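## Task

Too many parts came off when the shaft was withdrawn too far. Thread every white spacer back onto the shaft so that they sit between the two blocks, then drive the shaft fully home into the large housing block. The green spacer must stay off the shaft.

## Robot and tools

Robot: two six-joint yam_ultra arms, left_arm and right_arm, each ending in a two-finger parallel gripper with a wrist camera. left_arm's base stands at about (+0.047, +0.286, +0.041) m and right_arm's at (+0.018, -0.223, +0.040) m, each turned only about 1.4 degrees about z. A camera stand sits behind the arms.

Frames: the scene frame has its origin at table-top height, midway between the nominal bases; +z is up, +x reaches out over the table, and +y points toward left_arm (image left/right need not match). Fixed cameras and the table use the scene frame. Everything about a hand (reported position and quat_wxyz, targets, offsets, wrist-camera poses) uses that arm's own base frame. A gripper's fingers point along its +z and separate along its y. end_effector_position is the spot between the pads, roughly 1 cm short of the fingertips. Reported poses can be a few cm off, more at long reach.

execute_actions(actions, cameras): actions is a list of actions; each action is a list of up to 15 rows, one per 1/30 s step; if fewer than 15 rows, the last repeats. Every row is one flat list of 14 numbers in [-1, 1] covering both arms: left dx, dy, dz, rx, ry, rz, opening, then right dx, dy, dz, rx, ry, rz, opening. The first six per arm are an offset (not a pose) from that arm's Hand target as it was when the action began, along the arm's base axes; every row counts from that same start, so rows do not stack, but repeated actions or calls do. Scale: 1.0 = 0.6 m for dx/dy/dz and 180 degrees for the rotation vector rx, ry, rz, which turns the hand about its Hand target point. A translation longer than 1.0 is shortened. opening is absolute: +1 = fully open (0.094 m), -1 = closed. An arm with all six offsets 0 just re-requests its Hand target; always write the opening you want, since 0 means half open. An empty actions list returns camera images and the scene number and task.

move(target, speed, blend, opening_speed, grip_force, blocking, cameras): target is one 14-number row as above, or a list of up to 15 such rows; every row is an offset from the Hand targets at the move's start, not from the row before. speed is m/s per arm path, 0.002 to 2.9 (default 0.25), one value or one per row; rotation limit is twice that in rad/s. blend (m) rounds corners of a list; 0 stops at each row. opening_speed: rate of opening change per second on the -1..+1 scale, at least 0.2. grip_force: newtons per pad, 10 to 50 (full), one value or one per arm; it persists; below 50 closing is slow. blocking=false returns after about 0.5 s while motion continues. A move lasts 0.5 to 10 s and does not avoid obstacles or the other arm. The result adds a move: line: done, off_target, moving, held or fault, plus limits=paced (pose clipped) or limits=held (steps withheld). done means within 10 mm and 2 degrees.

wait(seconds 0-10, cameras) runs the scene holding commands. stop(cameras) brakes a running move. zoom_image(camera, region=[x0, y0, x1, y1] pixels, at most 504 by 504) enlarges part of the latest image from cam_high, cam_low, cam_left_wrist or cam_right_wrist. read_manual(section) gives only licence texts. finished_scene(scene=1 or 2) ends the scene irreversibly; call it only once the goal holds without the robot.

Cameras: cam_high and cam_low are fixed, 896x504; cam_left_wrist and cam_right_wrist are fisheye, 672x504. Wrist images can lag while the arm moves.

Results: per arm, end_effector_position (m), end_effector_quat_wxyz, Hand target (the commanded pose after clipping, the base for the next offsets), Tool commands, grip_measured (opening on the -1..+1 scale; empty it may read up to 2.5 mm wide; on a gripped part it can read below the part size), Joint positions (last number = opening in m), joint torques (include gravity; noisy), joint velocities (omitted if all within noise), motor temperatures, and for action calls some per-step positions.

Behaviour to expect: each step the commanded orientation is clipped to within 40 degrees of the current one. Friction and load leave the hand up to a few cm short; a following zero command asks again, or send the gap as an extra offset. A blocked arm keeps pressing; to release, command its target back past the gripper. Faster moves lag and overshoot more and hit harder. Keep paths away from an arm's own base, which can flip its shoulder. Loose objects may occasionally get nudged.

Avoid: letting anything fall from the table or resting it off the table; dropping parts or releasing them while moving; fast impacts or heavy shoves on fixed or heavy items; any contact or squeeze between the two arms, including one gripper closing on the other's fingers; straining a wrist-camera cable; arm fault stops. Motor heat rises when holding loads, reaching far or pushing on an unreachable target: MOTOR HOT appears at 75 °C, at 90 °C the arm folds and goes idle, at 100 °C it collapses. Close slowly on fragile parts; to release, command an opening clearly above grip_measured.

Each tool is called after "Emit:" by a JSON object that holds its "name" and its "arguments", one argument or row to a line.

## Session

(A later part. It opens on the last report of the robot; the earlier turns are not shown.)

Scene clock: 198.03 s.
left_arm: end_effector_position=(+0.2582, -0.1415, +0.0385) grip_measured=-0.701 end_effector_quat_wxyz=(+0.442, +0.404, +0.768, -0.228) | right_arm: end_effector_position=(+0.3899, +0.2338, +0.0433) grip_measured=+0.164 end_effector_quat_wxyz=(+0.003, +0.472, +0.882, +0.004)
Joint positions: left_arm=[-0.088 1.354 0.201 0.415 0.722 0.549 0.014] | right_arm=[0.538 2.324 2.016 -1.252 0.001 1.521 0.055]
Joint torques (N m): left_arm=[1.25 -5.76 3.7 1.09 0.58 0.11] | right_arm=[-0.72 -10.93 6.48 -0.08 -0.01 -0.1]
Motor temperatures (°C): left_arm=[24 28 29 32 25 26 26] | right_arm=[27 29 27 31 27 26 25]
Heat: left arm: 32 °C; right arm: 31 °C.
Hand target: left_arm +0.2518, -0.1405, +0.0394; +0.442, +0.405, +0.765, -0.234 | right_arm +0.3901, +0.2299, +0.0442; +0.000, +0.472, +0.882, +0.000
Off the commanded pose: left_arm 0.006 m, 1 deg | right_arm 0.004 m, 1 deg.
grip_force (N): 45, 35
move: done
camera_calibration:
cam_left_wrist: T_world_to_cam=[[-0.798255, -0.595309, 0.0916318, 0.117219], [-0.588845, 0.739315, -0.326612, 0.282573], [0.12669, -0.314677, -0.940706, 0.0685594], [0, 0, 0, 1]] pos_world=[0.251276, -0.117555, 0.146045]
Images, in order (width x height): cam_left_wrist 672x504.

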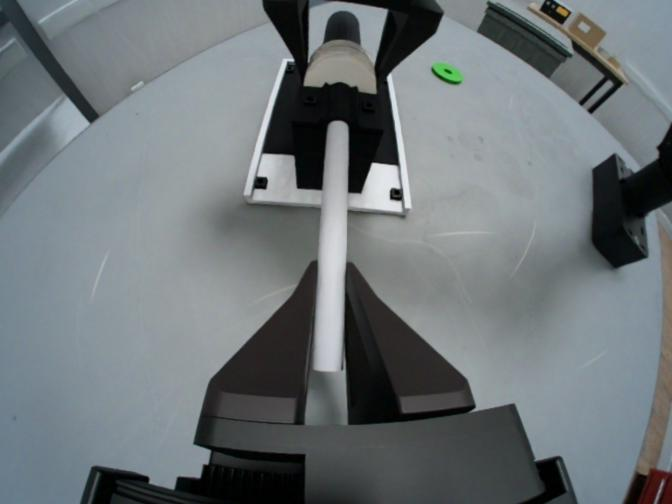

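Emit:
{"name": "move", "arguments": {
  "target": [0,0,0.0,0,0,0,-1,0,0,0.012,0,0,0,-0.2],
  "speed": 0.03,
  "grip_force": [45,50],
  "cameras": ["cam_left_wrist","cam_right_wrist"]
}}

Emit:
{"name": "zoom_image", "arguments": {
  "camera": "cam_left_wrist",
  "region": [290, 0, 400, 90]
}}

Emit:
{"name": "zoom_image", "arguments": {
  "camera": "cam_right_wrist",
  "region": [230, 200, 430, 430]
}}

Scene clock: 200.70 s.
left_arm: end_effector_position=(+0.2582, -0.1415, +0.0385) grip_measured=-0.701 end_effector_quat_wxyz=(+0.442, +0.404, +0.768, -0.228) | right_arm: end_effector_position=(+0.3898, +0.2337, +0.0433) grip_measured=+0.156 end_effector_quat_wxyz=(+0.003, +0.472, +0.882, +0.004)
Joint positions: left_arm=[-0.088 1.354 0.201 0.415 0.722 0.549 0.014] | right_arm=[0.538 2.324 2.016 -1.253 0.001 1.521 0.054]
Joint torques (N m): left_arm=[1.16 -5.5 3.69 1.16 0.6 0.11] | right_arm=[-0.73 -11.17 8.43 -0.31 -0.01 -0.11]
Heat: left arm: 31 °C; right arm: 31 °C.
Hand target: left_arm +0.2518, -0.1405, +0.0394; +0.442, +0.405, +0.765, -0.234 | right_arm +0.3902, +0.2300, +0.0514; +0.000, +0.472, +0.882, +0.000
Off the commanded pose: left_arm 0.007 m, 1 deg | right_arm 0.009 m, 1 deg.
grip_force (N): 45, 50
move: done
camera_calibration:
cam_left_wrist: T_world_to_cam=[[-0.798255, -0.595309, 0.0916318, 0.117219], [-0.588845, 0.739315, -0.326612, 0.282573], [0.12669, -0.314677, -0.940706, 0.0685594], [0, 0, 0, 1]] pos_world=[0.251276, -0.117555, 0.146045]
cam_right_wrist: T_world_to_cam=[[-0.768249, -0.640136, -0.00438643, 0.447726], [-0.482004, 0.573933, 0.662021, 0.0381539], [-0.421266, 0.510712, -0.749472, 0.184844], [0, 0, 0, 1]] pos_world=[0.440224, 0.170305, 0.11524]
Images, in order (width x height): cam_left_wrist 672x504, cam_right_wrist 672x504.

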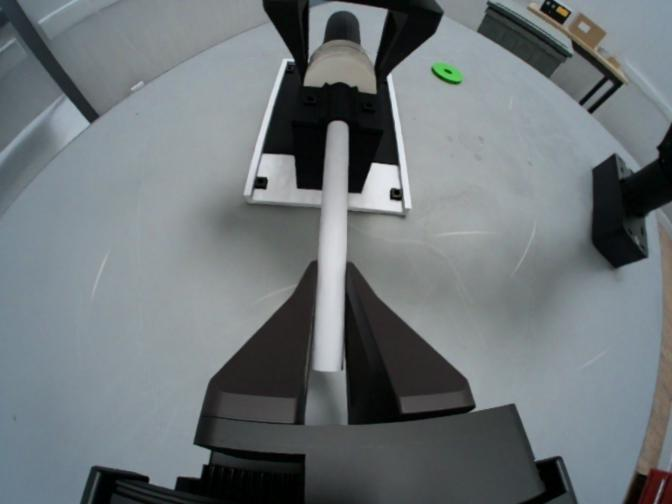

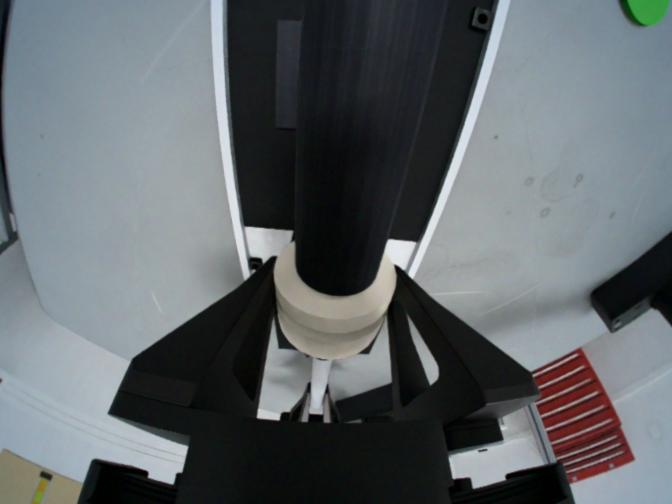

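Scaled by 4.582 from the camera's 672x504 image, which has a finer 960x720 frame.

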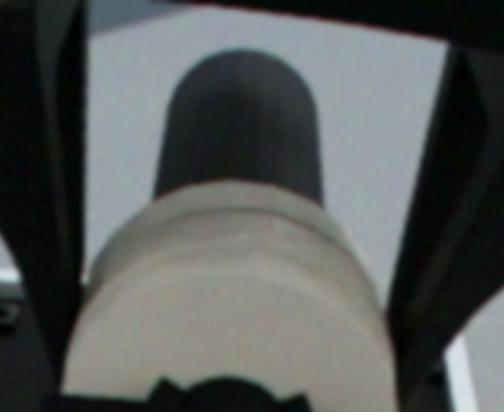

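Scaled by 2.191 from the camera's 672x504 image, which has a finer 960x720 frame.

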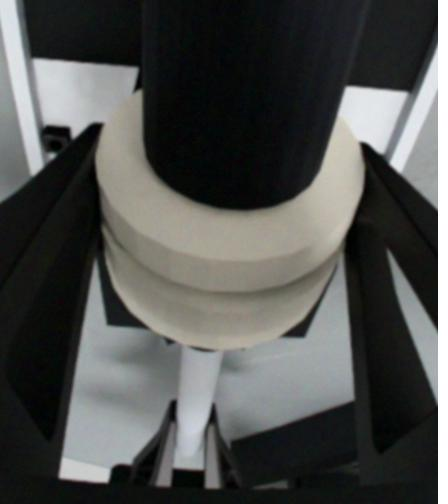

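Emit:
{"name": "move", "arguments": {
  "target": [0,0,0.0,0,0,0,-1,-0.005,0.0075,0.0,0,0,0,-0.2],
  "speed": 0.03
}}

Emit:
{"name": "move", "arguments": {
  "target": [0,0,0.0,0,0,0,-1,-0.0,0.00,0.008,0,0,0,-0.2],
  "speed": 0.03,
  "cameras": ["cam_left_wrist","cam_right_wrist"]
}}

Emit:
{"name": "zoom_image", "arguments": {
  "camera": "cam_left_wrist",
  "region": [290, 0, 400, 90]
}}

Emit:
{"name": "zoom_image", "arguments": {
  "camera": "cam_right_wrist",
  "region": [230, 200, 430, 430]
}}

Scene clock: 202.20 s.
left_arm: end_effector_position=(+0.2582, -0.1415, +0.0385) grip_measured=-0.701 end_effector_quat_wxyz=(+0.442, +0.404, +0.768, -0.228) | right_arm: end_effector_position=(+0.3898, +0.2337, +0.0433) grip_measured=+0.156 end_effector_quat_wxyz=(+0.003, +0.472, +0.882, +0.004)
Joint positions: left_arm=[-0.088 1.354 0.201 0.415 0.722 0.549 0.014] | right_arm=[0.538 2.324 2.016 -1.253 0.001 1.521 0.054]
Joint torques (N m): left_arm=[1.28 -5.61 3.67 1.15 0.59 0.07] | right_arm=[0.44 -11.23 8.29 -0.3 -0.01 0]
Heat: left arm: 31 °C; right arm: 31 °C.
Hand target: left_arm +0.2518, -0.1405, +0.0394; +0.442, +0.405, +0.765, -0.234 | right_arm +0.3872, +0.2345, +0.0514; +0.000, +0.472, +0.882, +0.000
Off the commanded pose: left_arm 0.007 m, 1 deg | right_arm 0.008 m, 1 deg.
grip_force (N): 45, 50
move: done

Scene clock: 202.90 s.
left_arm: end_effector_position=(+0.2582, -0.1415, +0.0385) grip_measured=-0.701 end_effector_quat_wxyz=(+0.442, +0.404, +0.768, -0.228) | right_arm: end_effector_position=(+0.3888, +0.2331, +0.0439) grip_measured=+0.156 end_effector_quat_wxyz=(+0.002, +0.472, +0.882, +0.002)
Joint positions: left_arm=[-0.088 1.354 0.201 0.415 0.722 0.549 0.014] | right_arm=[0.538 2.324 2.018 -1.26 0.001 1.521 0.054]
Joint torques (N m): left_arm=[1.2 -5.6 3.81 1.15 0.61 0.07] | right_arm=[0.46 -11.44 9.43 -0.4 -0.01 0]
Heat: left arm: 31 °C; right arm: 31 °C.
Hand target: left_arm +0.2518, -0.1405, +0.0394; +0.442, +0.405, +0.765, -0.234 | right_arm +0.3872, +0.2345, +0.0563; +0.000, +0.472, +0.882, +0.000
Off the commanded pose: left_arm 0.007 m, 1 deg | right_arm 0.012 m, 0 deg.
grip_force (N): 45, 50
move: off_target (right_arm)
camera_calibration:
cam_left_wrist: T_world_to_cam=[[-0.798255, -0.595309, 0.0916318, 0.117219], [-0.588845, 0.739315, -0.326612, 0.282573], [0.12669, -0.314677, -0.940706, 0.0685594], [0, 0, 0, 1]] pos_world=[0.251276, -0.117555, 0.146045]
cam_right_wrist: T_world_to_cam=[[-0.768266, -0.640131, 0.000155103, 0.446401], [-0.47939, 0.575511, 0.66255, 0.0362366], [-0.424208, 0.50894, -0.749018, 0.186667], [0, 0, 0, 1]] pos_world=[0.439512, 0.169898, 0.115739]
Images, in order (width x height): cam_left_wrist 672x504, cam_right_wrist 672x504.

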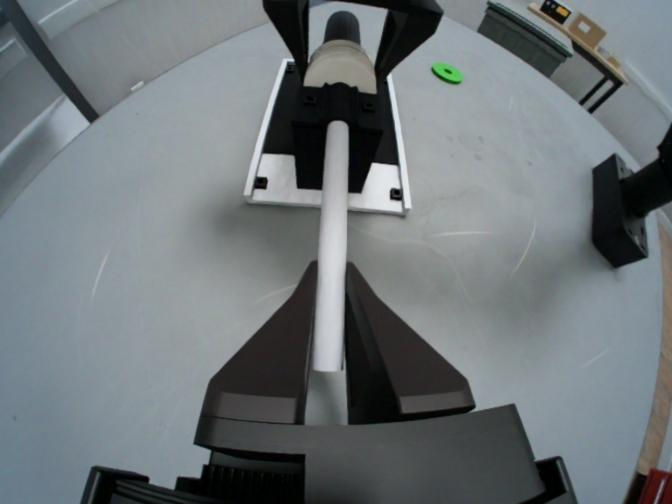

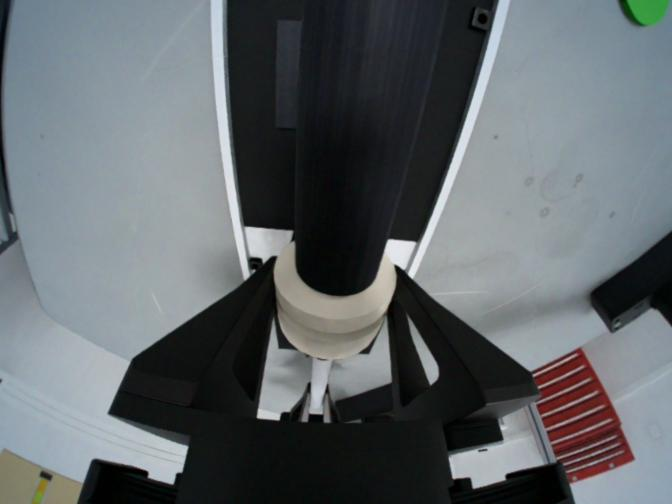

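Scaled by 4.582 from the camera's 672x504 image, which has a finer 960x720 frame.

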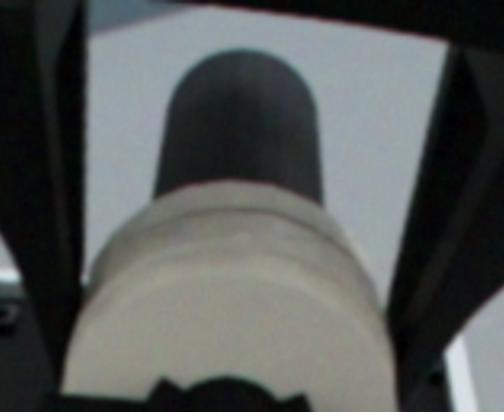

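Scaled by 2.191 from the camera's 672x504 image, which has a finer 960x720 frame.

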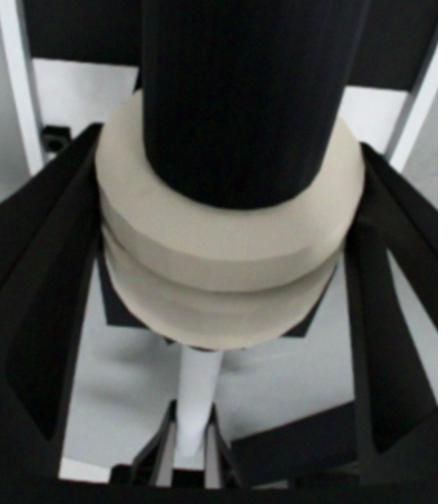

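Emit:
{"name": "move", "arguments": {
  "target": [0,0,0.0,0,0,0,-1,-0.0,0.00,-0.008,0,0,0,-0.0],
  "speed": 0.03,
  "grip_force": [45,14]
}}

Emit:
{"name": "move", "arguments": {
  "target": [0.0072,-0.0105,0.0,0,0,0,-1,-0.0,0.00,0,0,0,0,-0.0],
  "speed": 0.03
}}

Emit:
{"name": "move", "arguments": {
  "target": [0,0,0.0,0,0,0,-1,-0.0,0.00,0.012,0,0,0,-0.0],
  "speed": 0.02
}}

Scene clock: 205.10 s.
left_arm: end_effector_position=(+0.2582, -0.1415, +0.0385) grip_measured=-0.701 end_effector_quat_wxyz=(+0.442, +0.404, +0.768, -0.228) | right_arm: end_effector_position=(+0.3893, +0.2334, +0.0444) grip_measured=+0.172 end_effector_quat_wxyz=(+0.002, +0.472, +0.882, +0.003)
Joint positions: left_arm=[-0.088 1.354 0.201 0.415 0.722 0.549 0.014] | right_arm=[0.538 2.324 2.02 -1.26 0.001 1.521 0.055]
Joint torques (N m): left_arm=[1.21 -5.64 3.75 1.13 0.59 0.11] | right_arm=[0.46 -11.23 7.99 -0.24 -0.01 0]
Heat: left arm: 31 °C; right arm: 31 °C.
Hand target: left_arm +0.2518, -0.1405, +0.0394; +0.442, +0.405, +0.765, -0.234 | right_arm +0.3872, +0.2345, +0.0514; +0.000, +0.472, +0.882, +0.000
Off the commanded pose: left_arm 0.007 m, 1 deg | right_arm 0.007 m, 0 deg.
grip_force (N): 45, 14
move: done

Scene clock: 205.80 s.
left_arm: end_effector_position=(+0.2573, -0.1433, +0.0385) grip_measured=-0.701 end_effector_quat_wxyz=(+0.441, +0.404, +0.768, -0.230) | right_arm: end_effector_position=(+0.3893, +0.2334, +0.0444) grip_measured=+0.172 end_effector_quat_wxyz=(+0.002, +0.472, +0.882, +0.003)
Joint positions: left_arm=[-0.096 1.354 0.201 0.416 0.72 0.542 0.014] | right_arm=[0.538 2.324 2.02 -1.26 0.001 1.521 0.055]
Joint torques (N m): left_arm=[-1.33 -3.36 4.64 1.47 0.29 -0.12] | right_arm=[0.46 -11.21 7.98 -0.25 0 0]
Heat: left arm: 31 °C; right arm: 31 °C.
Hand target: left_arm +0.2561, -0.1468, +0.0394; +0.442, +0.405, +0.765, -0.234 | right_arm +0.3872, +0.2345, +0.0514; +0.000, +0.472, +0.882, +0.000
Off the commanded pose: left_arm 0.004 m, 1 deg | right_arm 0.007 m, 0 deg.
grip_force (N): 45, 14
move: done

Scene clock: 206.67 s.
left_arm: end_effector_position=(+0.2573, -0.1433, +0.0385) grip_measured=-0.701 end_effector_quat_wxyz=(+0.441, +0.404, +0.768, -0.230) | right_arm: end_effector_position=(+0.3892, +0.2333, +0.0529) grip_measured=+0.172 end_effector_quat_wxyz=(+0.002, +0.472, +0.882, +0.002)
Joint positions: left_arm=[-0.096 1.354 0.201 0.416 0.72 0.542 0.014] | right_arm=[0.538 2.324 2.054 -1.296 0.001 1.521 0.055]
Joint torques (N m): left_arm=[-1.25 -3.38 4.57 1.47 0.33 -0.13] | right_arm=[0.44 -11.25 7.47 -0.17 -0.01 0.01]
Heat: left arm: 31 °C; right arm: 31 °C.
Hand target: left_arm +0.2561, -0.1468, +0.0394; +0.442, +0.405, +0.765, -0.234 | right_arm +0.3872, +0.2345, +0.0586; +0.000, +0.472, +0.882, +0.000
Off the commanded pose: left_arm 0.004 m, 1 deg | right_arm 0.006 m, 0 deg.
grip_force (N): 45, 14
move: done

Emit:
{"name": "wait", "arguments": {
  "seconds": 0.1,
  "cameras": ["cam_left_wrist","cam_right_wrist","cam_low"]
}}

Emit:
{"name": "zoom_image", "arguments": {
  "camera": "cam_left_wrist",
  "region": [290, 0, 400, 90]
}}

Emit:
{"name": "zoom_image", "arguments": {
  "camera": "cam_right_wrist",
  "region": [230, 200, 430, 430]
}}

Emit:
{"name": "zoom_image", "arguments": {
  "camera": "cam_low",
  "region": [375, 220, 415, 262]
}}

Scene clock: 208.43 s.
left_arm: end_effector_position=(+0.2573, -0.1433, +0.0385) grip_measured=-0.701 end_effector_quat_wxyz=(+0.441, +0.404, +0.768, -0.230) | right_arm: end_effector_position=(+0.3892, +0.2333, +0.0529) grip_measured=+0.172 end_effector_quat_wxyz=(+0.002, +0.472, +0.882, +0.002)
Joint positions: left_arm=[-0.096 1.354 0.201 0.416 0.72 0.542 0.014] | right_arm=[0.538 2.324 2.054 -1.296 0.001 1.521 0.055]
Joint torques (N m): left_arm=[-1.2 -3.51 4.59 1.47 0.32 -0.13] | right_arm=[0.44 -11.26 7.46 -0.18 -0.01 0]
Heat: left arm: 31 °C; right arm: 30 °C.
Hand target: left_arm +0.2561, -0.1468, +0.0394; +0.442, +0.405, +0.765, -0.234 | right_arm +0.3872, +0.2345, +0.0586; +0.000, +0.472, +0.882, +0.000
Tool commands: left_gripper/opening=-1.0 right_gripper/opening=+0.0
Off the commanded pose: left_arm 0.004 m, 1 deg | right_arm 0.006 m, 0 deg.
grip_force (N): 45, 14
wait: 0.10 s; at rest from the start
camera_calibration:
cam_left_wrist: T_world_to_cam=[[-0.79991, -0.592344, 0.0962952, 0.116114], [-0.587631, 0.740548, -0.326002, 0.283334], [0.121794, -0.317359, -0.940452, 0.0689609], [0, 0, 0, 1]] pos_world=[0.250978, -0.119158, 0.146041]
cam_right_wrist: T_world_to_cam=[[-0.768266, -0.640131, 0.000155103, 0.446899], [-0.47939, 0.575511, 0.66255, 0.0302927], [-0.424208, 0.50894, -0.749018, 0.193425], [0, 0, 0, 1]] pos_world=[0.439912, 0.170198, 0.124739]
Images, in order (width x height): cam_low 896x504, cam_left_wrist 672x504, cam_right_wrist 672x504.

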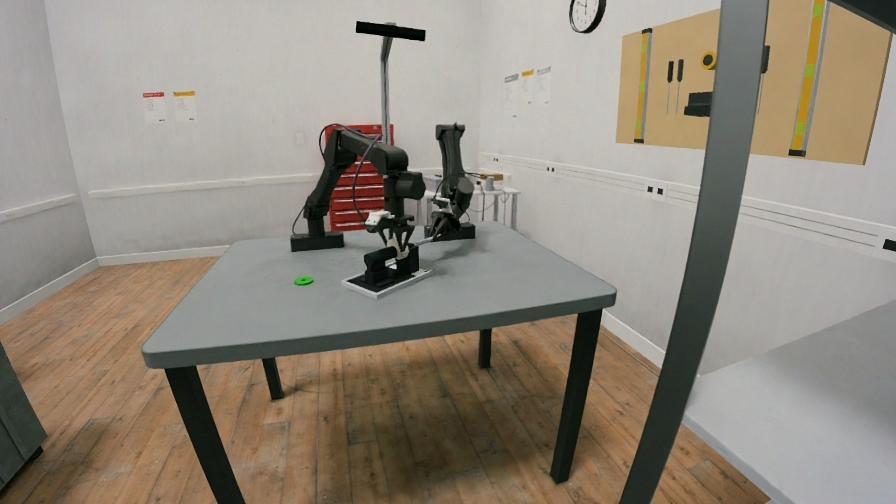

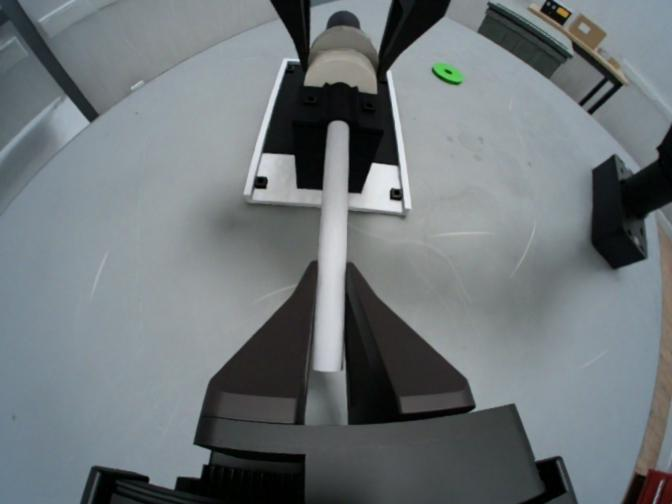

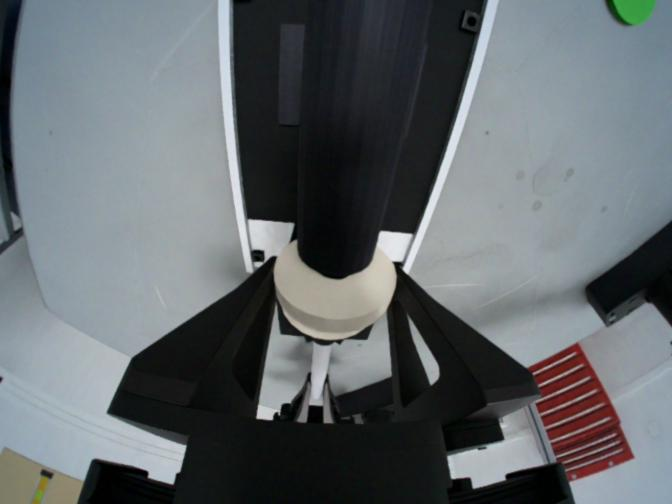

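Scaled by 4.582 from the camera's 672x504 image, which has a finer 960x720 frame.

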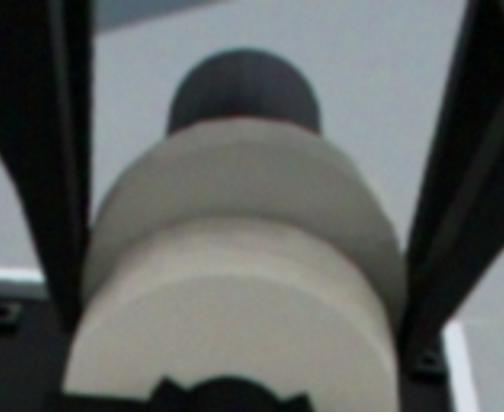

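Scaled by 2.191 from the camera's 672x504 image, which has a finer 960x720 frame.

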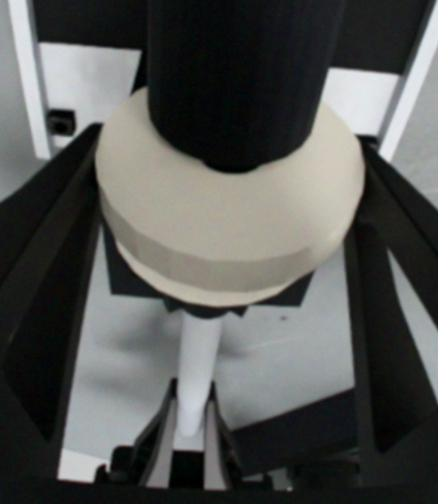

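Scaled by 12.000 from the camera's 896x504 image, which has a finer 1280x720 frame.

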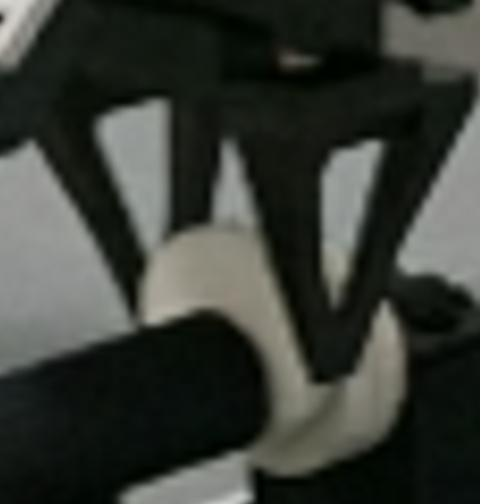

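Emit:
{"name": "move", "arguments": {
  "target": [0,0,0.0,0,0,0,-1,-0.0,0.00,-0.025,0,0,0,-0.0],
  "speed": 0.01
}}

Emit:
{"name": "move", "arguments": {
  "target": [0,0,0.0,0,0,0,-1,-0.0,0.00,-0.02,0,0,0,-0.0],
  "speed": 0.01,
  "cameras": ["cam_left_wrist"]
}}

Emit:
{"name": "zoom_image", "arguments": {
  "camera": "cam_left_wrist",
  "region": [290, 0, 400, 90]
}}

Scene clock: 212.00 s.
left_arm: end_effector_position=(+0.2573, -0.1433, +0.0385) grip_measured=-0.701 end_effector_quat_wxyz=(+0.441, +0.404, +0.768, -0.230) | right_arm: end_effector_position=(+0.3898, +0.2337, +0.0480) grip_measured=+0.172 end_effector_quat_wxyz=(+0.003, +0.472, +0.882, +0.003)
Joint positions: left_arm=[-0.096 1.354 0.201 0.416 0.72 0.542 0.014] | right_arm=[0.538 2.324 2.034 -1.272 0.001 1.521 0.055]
Joint torques (N m): left_arm=[-1.35 -3.4 4.55 1.47 0.3 -0.15] | right_arm=[0.46 -10.95 4.71 0.13 -0.01 0.01]
Heat: left arm: 31 °C; right arm: 30 °C.
Hand target: left_arm +0.2561, -0.1468, +0.0394; +0.442, +0.405, +0.765, -0.234 | right_arm +0.3872, +0.2345, +0.0436; +0.000, +0.472, +0.882, +0.000
Off the commanded pose: left_arm 0.004 m, 1 deg | right_arm 0.005 m, 0 deg.
grip_force (N): 45, 14
move: done

Scene clock: 213.43 s.
left_arm: end_effector_position=(+0.2573, -0.1433, +0.0385) grip_measured=-0.701 end_effector_quat_wxyz=(+0.441, +0.404, +0.768, -0.230) | right_arm: end_effector_position=(+0.3897, +0.2336, +0.0403) grip_measured=+0.172 end_effector_quat_wxyz=(+0.003, +0.472, +0.882, +0.004)
Joint positions: left_arm=[-0.096 1.354 0.201 0.416 0.72 0.541 0.014] | right_arm=[0.538 2.324 2.004 -1.24 0.001 1.521 0.055]
Joint torques (N m): left_arm=[-1.18 -3.59 4.57 1.46 0.32 -0.11] | right_arm=[0.44 -10.62 4.03 0.26 -0.01 0.01]
Heat: left arm: 31 °C; right arm: 30 °C.
Hand target: left_arm +0.2561, -0.1468, +0.0394; +0.442, +0.405, +0.765, -0.234 | right_arm +0.3872, +0.2345, +0.0316; +0.000, +0.472, +0.882, +0.000
Off the commanded pose: left_arm 0.004 m, 1 deg | right_arm 0.009 m, 1 deg.
grip_force (N): 45, 14
move: done
camera_calibration:
cam_left_wrist: T_world_to_cam=[[-0.799782, -0.592457, 0.0966581, 0.116015], [-0.587845, 0.740365, -0.326034, 0.283371], [0.121599, -0.317576, -0.940404, 0.0689764], [0, 0, 0, 1]] pos_world=[0.250977, -0.119159, 0.14604]
Images, in order (width x height): cam_left_wrist 672x504.

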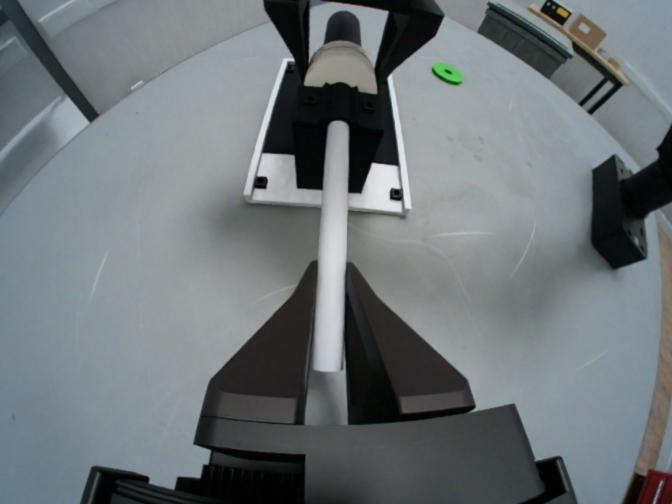

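Scaled by 4.582 from the camera's 672x504 image, which has a finer 960x720 frame.

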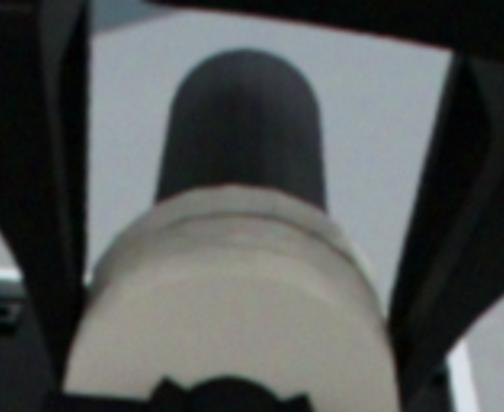

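Emit:
{"name": "move", "arguments": {
  "target": [0.0066,-0.0097,0.0,0,0,0,-1,-0.0,0.00,0.0,0,0,0,-0.0],
  "speed": 0.03
}}

Emit:
{"name": "move", "arguments": {
  "target": [0,0,0.0,0,0,0,-1,-0.0,0.00,0.028,0,0,0,-0.0],
  "speed": 0.015
}}

Emit:
{"name": "move", "arguments": {
  "target": [0,0,0.0,0,0,0,-1,-0.0,0.00,0.018,0,0,0,-0.0],
  "speed": 0.01,
  "cameras": ["cam_left_wrist"]
}}

Emit:
{"name": "zoom_image", "arguments": {
  "camera": "cam_left_wrist",
  "region": [290, 0, 400, 90]
}}

Scene clock: 214.83 s.
left_arm: end_effector_position=(+0.2575, -0.1437, +0.0386) grip_measured=-0.701 end_effector_quat_wxyz=(+0.440, +0.401, +0.769, -0.231) | right_arm: end_effector_position=(+0.3897, +0.2336, +0.0403) grip_measured=+0.172 end_effector_quat_wxyz=(+0.003, +0.472, +0.882, +0.004)
Joint positions: left_arm=[-0.099 1.354 0.201 0.418 0.717 0.532 0.014] | right_arm=[0.538 2.324 2.004 -1.24 0.001 1.521 0.055]
Joint torques (N m): left_arm=[-3.82 -1.57 5.49 1.72 0.13 -0.26] | right_arm=[0.43 -10.59 4.01 0.25 -0.01 0.01]
Heat: left arm: 31 °C; right arm: 30 °C.
Hand target: left_arm +0.2601, -0.1526, +0.0394; +0.442, +0.405, +0.765, -0.234 | right_arm +0.3872, +0.2345, +0.0316; +0.000, +0.472, +0.882, +0.000
Off the commanded pose: left_arm 0.009 m, 1 deg | right_arm 0.009 m, 1 deg.
grip_force (N): 45, 14
move: done

Scene clock: 216.17 s.
left_arm: end_effector_position=(+0.2575, -0.1437, +0.0386) grip_measured=-0.701 end_effector_quat_wxyz=(+0.440, +0.401, +0.769, -0.231) | right_arm: end_effector_position=(+0.3894, +0.2334, +0.0427) grip_measured=+0.172 end_effector_quat_wxyz=(+0.003, +0.472, +0.882, +0.003)
Joint positions: left_arm=[-0.099 1.354 0.201 0.418 0.717 0.532 0.014] | right_arm=[0.538 2.324 2.013 -1.252 0.001 1.521 0.055]
Joint torques (N m): left_arm=[-3.79 -1.46 5.65 1.69 0.11 -0.26] | right_arm=[0.47 -11.17 7.69 -0.21 -0.01 0]
Heat: left arm: 31 °C; right arm: 30 °C.
Hand target: left_arm +0.2601, -0.1526, +0.0394; +0.442, +0.405, +0.765, -0.234 | right_arm +0.3872, +0.2345, +0.0484; +0.000, +0.472, +0.882, +0.000
Off the commanded pose: left_arm 0.009 m, 1 deg | right_arm 0.006 m, 0 deg.
grip_force (N): 45, 14
move: done

Scene clock: 217.57 s.
left_arm: end_effector_position=(+0.2575, -0.1437, +0.0386) grip_measured=-0.701 end_effector_quat_wxyz=(+0.440, +0.401, +0.769, -0.231) | right_arm: end_effector_position=(+0.3890, +0.2332, +0.0534) grip_measured=+0.172 end_effector_quat_wxyz=(+0.002, +0.472, +0.882, +0.001)
Joint positions: left_arm=[-0.099 1.354 0.201 0.418 0.716 0.532 0.014] | right_arm=[0.538 2.324 2.056 -1.299 0.001 1.521 0.055]
Joint torques (N m): left_arm=[-3.86 -1.65 5.52 1.72 0.1 -0.3] | right_arm=[0.44 -11.23 7.49 -0.17 -0.01 0]
Heat: left arm: 31 °C; right arm: 30 °C.
Hand target: left_arm +0.2601, -0.1526, +0.0394; +0.442, +0.405, +0.765, -0.234 | right_arm +0.3871, +0.2344, +0.0592; +0.000, +0.472, +0.882, +0.000
Off the commanded pose: left_arm 0.009 m, 1 deg | right_arm 0.006 m, 0 deg.
grip_force (N): 45, 14
move: done
camera_calibration:
cam_left_wrist: T_world_to_cam=[[-0.796655, -0.595871, 0.101381, 0.114539], [-0.592573, 0.736894, -0.325336, 0.284464], [0.119151, -0.319256, -0.940148, 0.0692465], [0, 0, 0, 1]] pos_world=[0.251563, -0.119262, 0.146036]
Images, in order (width x height): cam_left_wrist 672x504.

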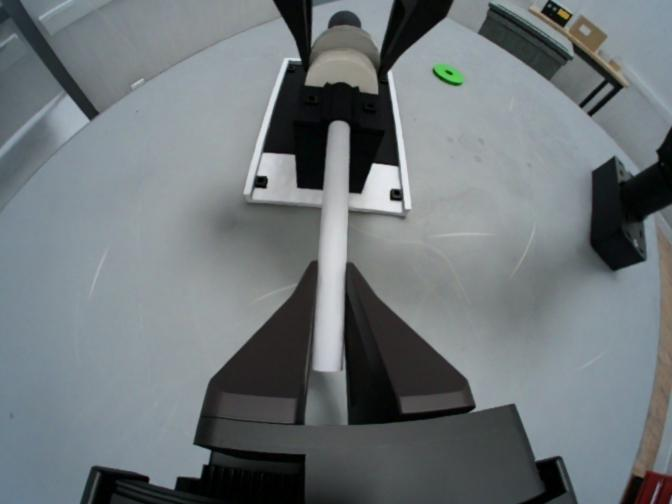

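Scaled by 4.582 from the camera's 672x504 image, which has a finer 960x720 frame.

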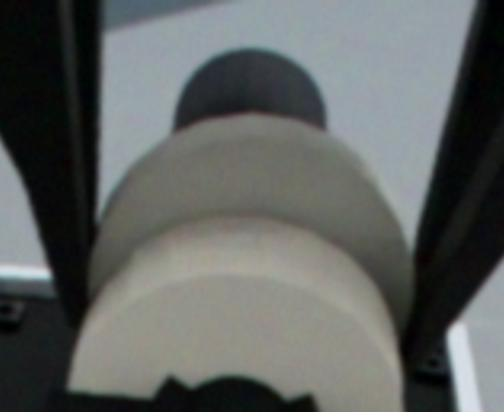

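Emit:
{"name": "move", "arguments": {
  "target": [-0.0066,0.0097,0.0,0,0,0,-1,0.0048,0.0033,0.0,0,0,0,-0.0],
  "speed": 0.03,
  "cameras": ["cam_left_wrist"]
}}

Emit:
{"name": "zoom_image", "arguments": {
  "camera": "cam_left_wrist",
  "region": [290, 0, 400, 90]
}}

Scene clock: 221.10 s.
left_arm: end_effector_position=(+0.2575, -0.1435, +0.0386) grip_measured=-0.701 end_effector_quat_wxyz=(+0.441, +0.402, +0.769, -0.231) | right_arm: end_effector_position=(+0.3917, +0.2348, +0.0613) grip_measured=+0.172 end_effector_quat_wxyz=(+0.005, +0.472, +0.882, +0.006)
Joint positions: left_arm=[-0.098 1.354 0.201 0.418 0.718 0.535 0.014] | right_arm=[0.538 2.324 2.087 -1.318 0.001 1.521 0.055]
Joint torques (N m): left_arm=[-1.07 -3.28 4.62 1.4 0.36 -0.08] | right_arm=[0.51 -9.94 7.5 -0.09 0 0.01]
Heat: left arm: 32 °C; right arm: 31 °C.
Hand target: left_arm +0.2562, -0.1467, +0.0395; +0.442, +0.405, +0.765, -0.234 | right_arm +0.3901, +0.2365, +0.0592; +0.000, +0.472, +0.882, +0.000
Off the commanded pose: left_arm 0.004 m, 1 deg | right_arm 0.003 m, 1 deg.
grip_force (N): 45, 14
move: done
camera_calibration:
cam_left_wrist: T_world_to_cam=[[-0.797623, -0.594907, 0.0994155, 0.115148], [-0.590984, 0.73789, -0.325969, 0.284012], [0.120563, -0.318753, -0.940139, 0.0690386], [0, 0, 0, 1]] pos_world=[0.251368, -0.119061, 0.146037]
Images, in order (width x height): cam_left_wrist 672x504.

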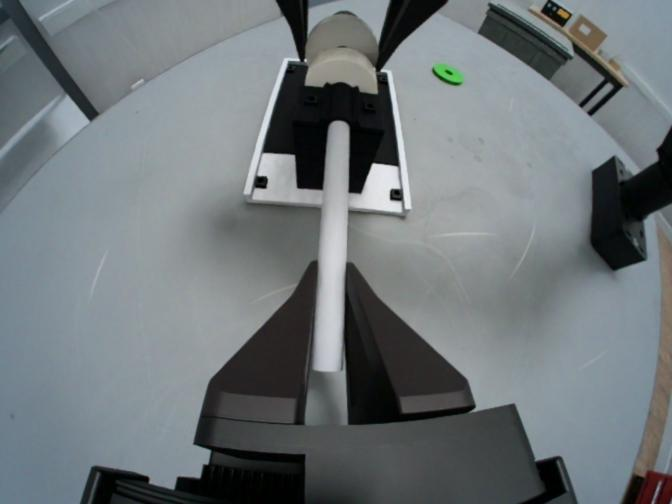

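Scaled by 4.582 from the camera's 672x504 image, which has a finer 960x720 frame.

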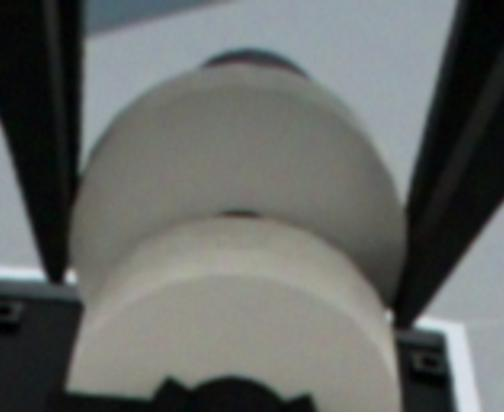

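Emit:
{"name": "move", "arguments": {
  "target": [0.0,0,0.0,0,0,0,-1,0,0,-0.026,0,0,0,-0.0],
  "speed": 0.03,
  "cameras": ["cam_left_wrist","cam_right_wrist"]
}}

Emit:
{"name": "zoom_image", "arguments": {
  "camera": "cam_left_wrist",
  "region": [290, 0, 400, 90]
}}

Scene clock: 222.83 s.
left_arm: end_effector_position=(+0.2575, -0.1435, +0.0386) grip_measured=-0.701 end_effector_quat_wxyz=(+0.441, +0.402, +0.769, -0.231) | right_arm: end_effector_position=(+0.3926, +0.2354, +0.0545) grip_measured=+0.172 end_effector_quat_wxyz=(+0.006, +0.472, +0.882, +0.009)
Joint positions: left_arm=[-0.098 1.354 0.201 0.418 0.718 0.535 0.014] | right_arm=[0.538 2.324 2.06 -1.286 0.001 1.521 0.055]
Joint torques (N m): left_arm=[-1.11 -3.29 4.64 1.45 0.38 -0.05] | right_arm=[0.51 -9.81 4.9 0.18 -0.01 0.01]
Heat: left arm: 32 °C; right arm: 31 °C.
Hand target: left_arm +0.2562, -0.1467, +0.0395; +0.442, +0.405, +0.765, -0.234 | right_arm +0.3900, +0.2364, +0.0436; +0.000, +0.472, +0.882, +0.000
Off the commanded pose: left_arm 0.004 m, 1 deg | right_arm 0.011 m, 1 deg.
grip_force (N): 45, 14
move: off_target (right_arm)
camera_calibration:
cam_left_wrist: T_world_to_cam=[[-0.797623, -0.594907, 0.0994155, 0.115148], [-0.590984, 0.73789, -0.325969, 0.284012], [0.120563, -0.318753, -0.940139, 0.0690386], [0, 0, 0, 1]] pos_world=[0.251368, -0.119061, 0.146037]
cam_right_wrist: T_world_to_cam=[[-0.768147, -0.640088, -0.0153974, 0.451593], [-0.488174, 0.569941, 0.660949, 0.0344893], [-0.41429, 0.515222, -0.750273, 0.189781], [0, 0, 0, 1]] pos_world=[0.442351, 0.171623, 0.126545]
Images, in order (width x height): cam_left_wrist 672x504, cam_right_wrist 672x504.

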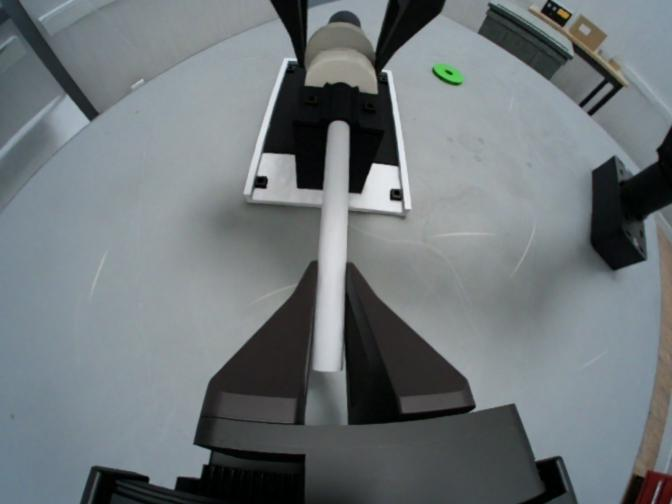

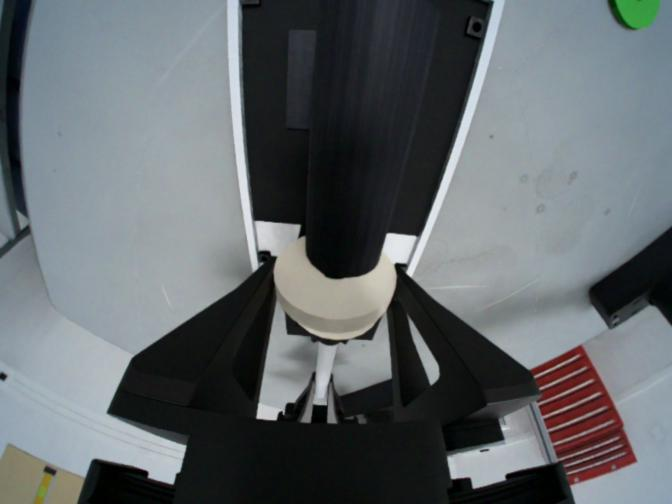

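Scaled by 4.582 from the camera's 672x504 image, which has a finer 960x720 frame.

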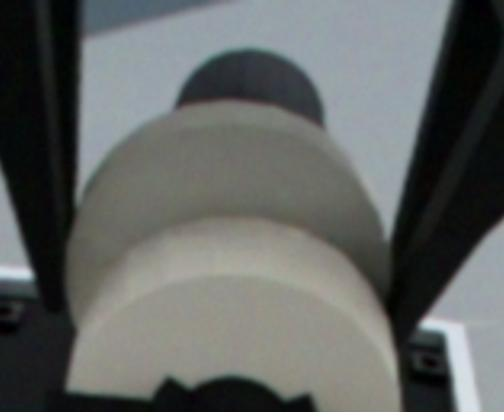

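Emit:
{"name": "move", "arguments": {
  "target": [0.0,0,0.0,0,0,0,-1,-0.004,-0.0028,-0.014,0,0,0,-0.0],
  "speed": 0.03,
  "cameras": ["cam_left_wrist"]
}}

Emit:
{"name": "zoom_image", "arguments": {
  "camera": "cam_left_wrist",
  "region": [290, 0, 400, 90]
}}

Scene clock: 224.20 s.
left_arm: end_effector_position=(+0.2575, -0.1435, +0.0386) grip_measured=-0.701 end_effector_quat_wxyz=(+0.441, +0.402, +0.769, -0.231) | right_arm: end_effector_position=(+0.3899, +0.2338, +0.0421) grip_measured=+0.172 end_effector_quat_wxyz=(+0.003, +0.472, +0.882, +0.004)
Joint positions: left_arm=[-0.098 1.354 0.201 0.418 0.718 0.535 0.014] | right_arm=[0.538 2.324 2.011 -1.247 0.001 1.521 0.055]
Joint torques (N m): left_arm=[-1.1 -3.28 4.63 1.45 0.37 -0.06] | right_arm=[0.46 -10.55 4.72 0.17 0 0.01]
Heat: left arm: 32 °C; right arm: 31 °C.
Hand target: left_arm +0.2562, -0.1467, +0.0395; +0.442, +0.405, +0.765, -0.234 | right_arm +0.3877, +0.2348, +0.0352; +0.000, +0.472, +0.882, +0.000
Off the commanded pose: left_arm 0.004 m, 1 deg | right_arm 0.007 m, 1 deg.
grip_force (N): 45, 14
move: done
camera_calibration:
cam_left_wrist: T_world_to_cam=[[-0.797623, -0.594907, 0.0994155, 0.115148], [-0.590984, 0.73789, -0.325969, 0.284012], [0.120563, -0.318753, -0.940139, 0.0690386], [0, 0, 0, 1]] pos_world=[0.251368, -0.119061, 0.146037]
Images, in order (width x height): cam_left_wrist 672x504.

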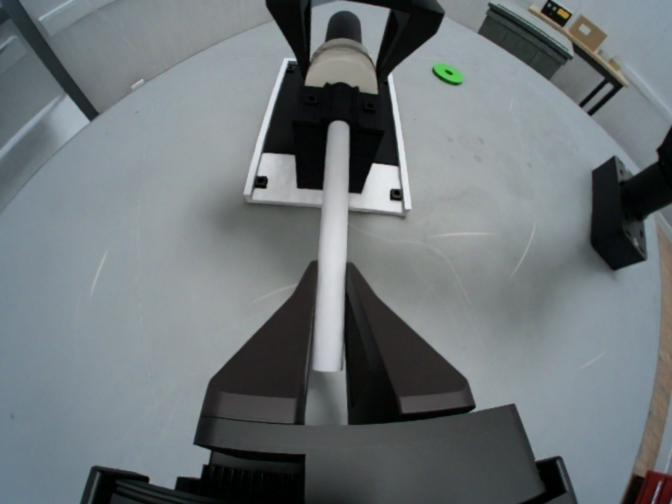

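Scaled by 4.582 from the camera's 672x504 image, which has a finer 960x720 frame.

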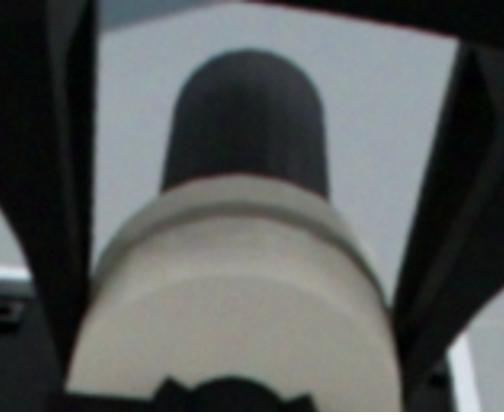

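Emit:
{"name": "move", "arguments": {
  "target": [0.006,-0.0088,0.0,0,0,0,-1,0.002,0.0014,0,0,0,0,-0.0],
  "speed": 0.03
}}

Emit:
{"name": "move", "arguments": {
  "target": [0,0,0.0,0,0,0,-1,0.002,0.0014,0.024,0,0,0,-0.0],
  "speed": 0.01,
  "cameras": ["cam_left_wrist"]
}}

Emit:
{"name": "zoom_image", "arguments": {
  "camera": "cam_left_wrist",
  "region": [290, 0, 400, 90]
}}

Scene clock: 225.90 s.
left_arm: end_effector_position=(+0.2575, -0.1437, +0.0386) grip_measured=-0.701 end_effector_quat_wxyz=(+0.440, +0.401, +0.769, -0.231) | right_arm: end_effector_position=(+0.3899, +0.2338, +0.0421) grip_measured=+0.172 end_effector_quat_wxyz=(+0.003, +0.472, +0.882, +0.004)
Joint positions: left_arm=[-0.099 1.354 0.201 0.419 0.717 0.533 0.014] | right_arm=[0.538 2.324 2.011 -1.247 0.001 1.521 0.055]
Joint torques (N m): left_arm=[-3.55 -1.78 5.38 1.67 0.18 -0.28] | right_arm=[0.5 -10.04 5.63 0.13 -0.01 0.01]
Heat: left arm: 32 °C; right arm: 31 °C.
Hand target: left_arm +0.2597, -0.1521, +0.0395; +0.442, +0.405, +0.765, -0.234 | right_arm +0.3889, +0.2356, +0.0352; +0.000, +0.472, +0.882, +0.000
Off the commanded pose: left_arm 0.009 m, 1 deg | right_arm 0.007 m, 1 deg.
grip_force (N): 45, 14
move: done

Scene clock: 227.63 s.
left_arm: end_effector_position=(+0.2575, -0.1437, +0.0386) grip_measured=-0.701 end_effector_quat_wxyz=(+0.440, +0.401, +0.769, -0.231) | right_arm: end_effector_position=(+0.3913, +0.2347, +0.0518) grip_measured=+0.172 end_effector_quat_wxyz=(+0.004, +0.472, +0.882, +0.006)
Joint positions: left_arm=[-0.099 1.354 0.201 0.419 0.717 0.533 0.014] | right_arm=[0.538 2.324 2.049 -1.281 0.001 1.521 0.055]
Joint torques (N m): left_arm=[-3.64 -1.77 5.39 1.68 0.15 -0.27] | right_arm=[0.5 -9.91 7.57 -0.09 0 0.01]
Heat: left arm: 32 °C; right arm: 31 °C.
Hand target: left_arm +0.2597, -0.1521, +0.0395; +0.442, +0.405, +0.765, -0.234 | right_arm +0.3900, +0.2364, +0.0496; +0.000, +0.472, +0.882, +0.000
Off the commanded pose: left_arm 0.009 m, 1 deg | right_arm 0.003 m, 1 deg.
grip_force (N): 45, 14
move: done
camera_calibration:
cam_left_wrist: T_world_to_cam=[[-0.79714, -0.595349, 0.100639, 0.114754], [-0.591799, 0.737313, -0.325797, 0.284328], [0.11976, -0.319263, -0.940068, 0.0690926], [0, 0, 0, 1]] pos_world=[0.251466, -0.119262, 0.146036]
Images, in order (width x height): cam_left_wrist 672x504.

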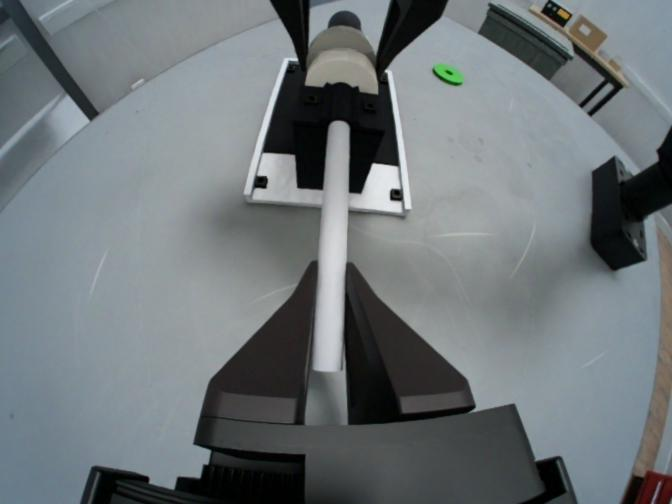

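Scaled by 4.582 from the camera's 672x504 image, which has a finer 960x720 frame.

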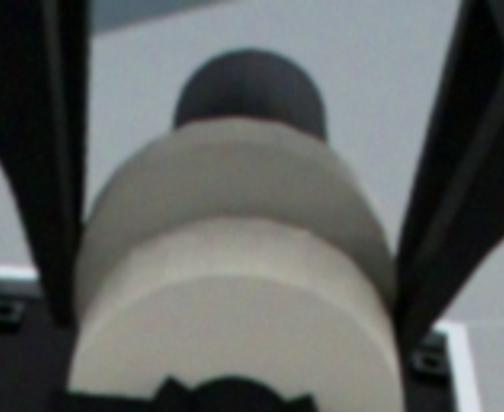

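Emit:
{"name": "move", "arguments": {
  "target": [0,0,0.0,0,0,0,-1,0.0,0.0,0.1,0,0,0,-0.0],
  "speed": 0.05,
  "grip_force": [45,25],
  "cameras": ["cam_left_wrist","cam_right_wrist"]
}}

Emit:
{"name": "zoom_image", "arguments": {
  "camera": "cam_left_wrist",
  "region": [290, 0, 400, 110]
}}

Emit:
{"name": "zoom_image", "arguments": {
  "camera": "cam_right_wrist",
  "region": [280, 180, 390, 290]
}}

Scene clock: 231.57 s.
left_arm: end_effector_position=(+0.2575, -0.1437, +0.0386) grip_measured=-0.701 end_effector_quat_wxyz=(+0.440, +0.401, +0.769, -0.231) | right_arm: end_effector_position=(+0.3919, +0.2350, +0.1151) grip_measured=+0.171 end_effector_quat_wxyz=(+0.006, +0.472, +0.882, +0.010)
Joint positions: left_arm=[-0.099 1.354 0.201 0.419 0.717 0.533 0.014] | right_arm=[0.538 2.354 2.354 -1.547 0.001 1.521 0.055]
Joint torques (N m): left_arm=[-3.6 -1.69 5.48 1.65 0.13 -0.27] | right_arm=[0.51 -9.37 7.28 -0.12 0 0.01]
Heat: left arm: 32 °C; right arm: 31 °C.
Hand target: left_arm +0.2597, -0.1521, +0.0395; +0.442, +0.405, +0.765, -0.234 | right_arm +0.3900, +0.2364, +0.1095; +0.000, +0.472, +0.882, +0.000
Off the commanded pose: left_arm 0.009 m, 1 deg | right_arm 0.006 m, 1 deg.
grip_force (N): 45, 25
move: done
camera_calibration:
cam_left_wrist: T_world_to_cam=[[-0.79714, -0.595349, 0.100639, 0.114754], [-0.591799, 0.737313, -0.325797, 0.284328], [0.11976, -0.319263, -0.940068, 0.0690926], [0, 0, 0, 1]] pos_world=[0.251466, -0.119262, 0.146036]
cam_right_wrist: T_world_to_cam=[[-0.76814, -0.640019, -0.0183633, 0.452141], [-0.489861, 0.568972, 0.660535, -0.00468083], [-0.412307, 0.516379, -0.75057, 0.234157], [0, 0, 0, 1]] pos_world=[0.441559, 0.171128, 0.187146]
Images, in order (width x height): cam_left_wrist 672x504, cam_right_wrist 672x504.

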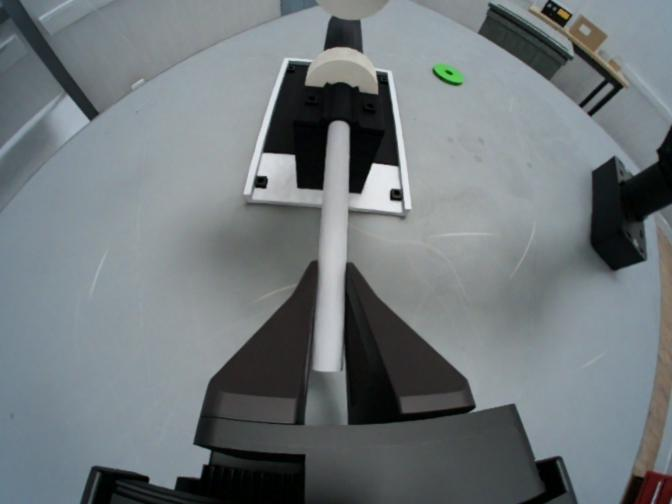

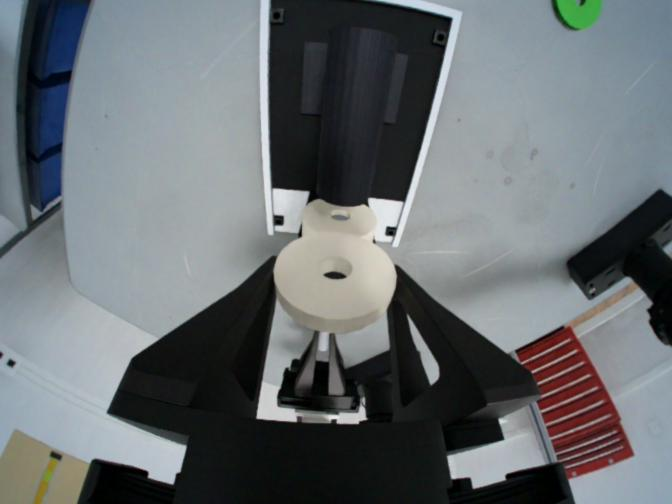

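Scaled by 4.582 from the camera's 672x504 image, which has a finer 960x720 frame.

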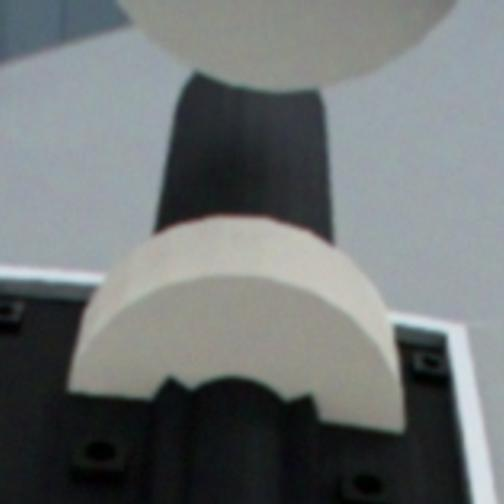

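Scaled by 4.582 from the camera's 672x504 image, which has a finer 960x720 frame.

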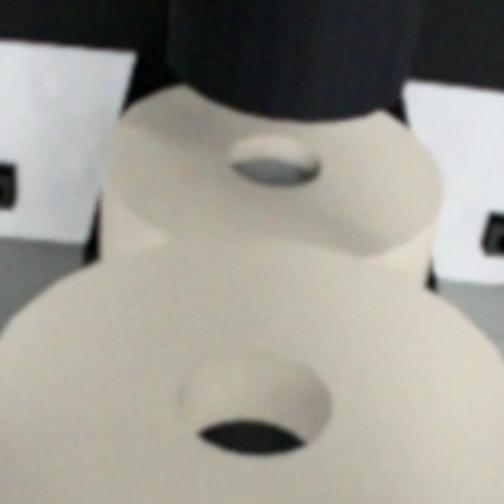

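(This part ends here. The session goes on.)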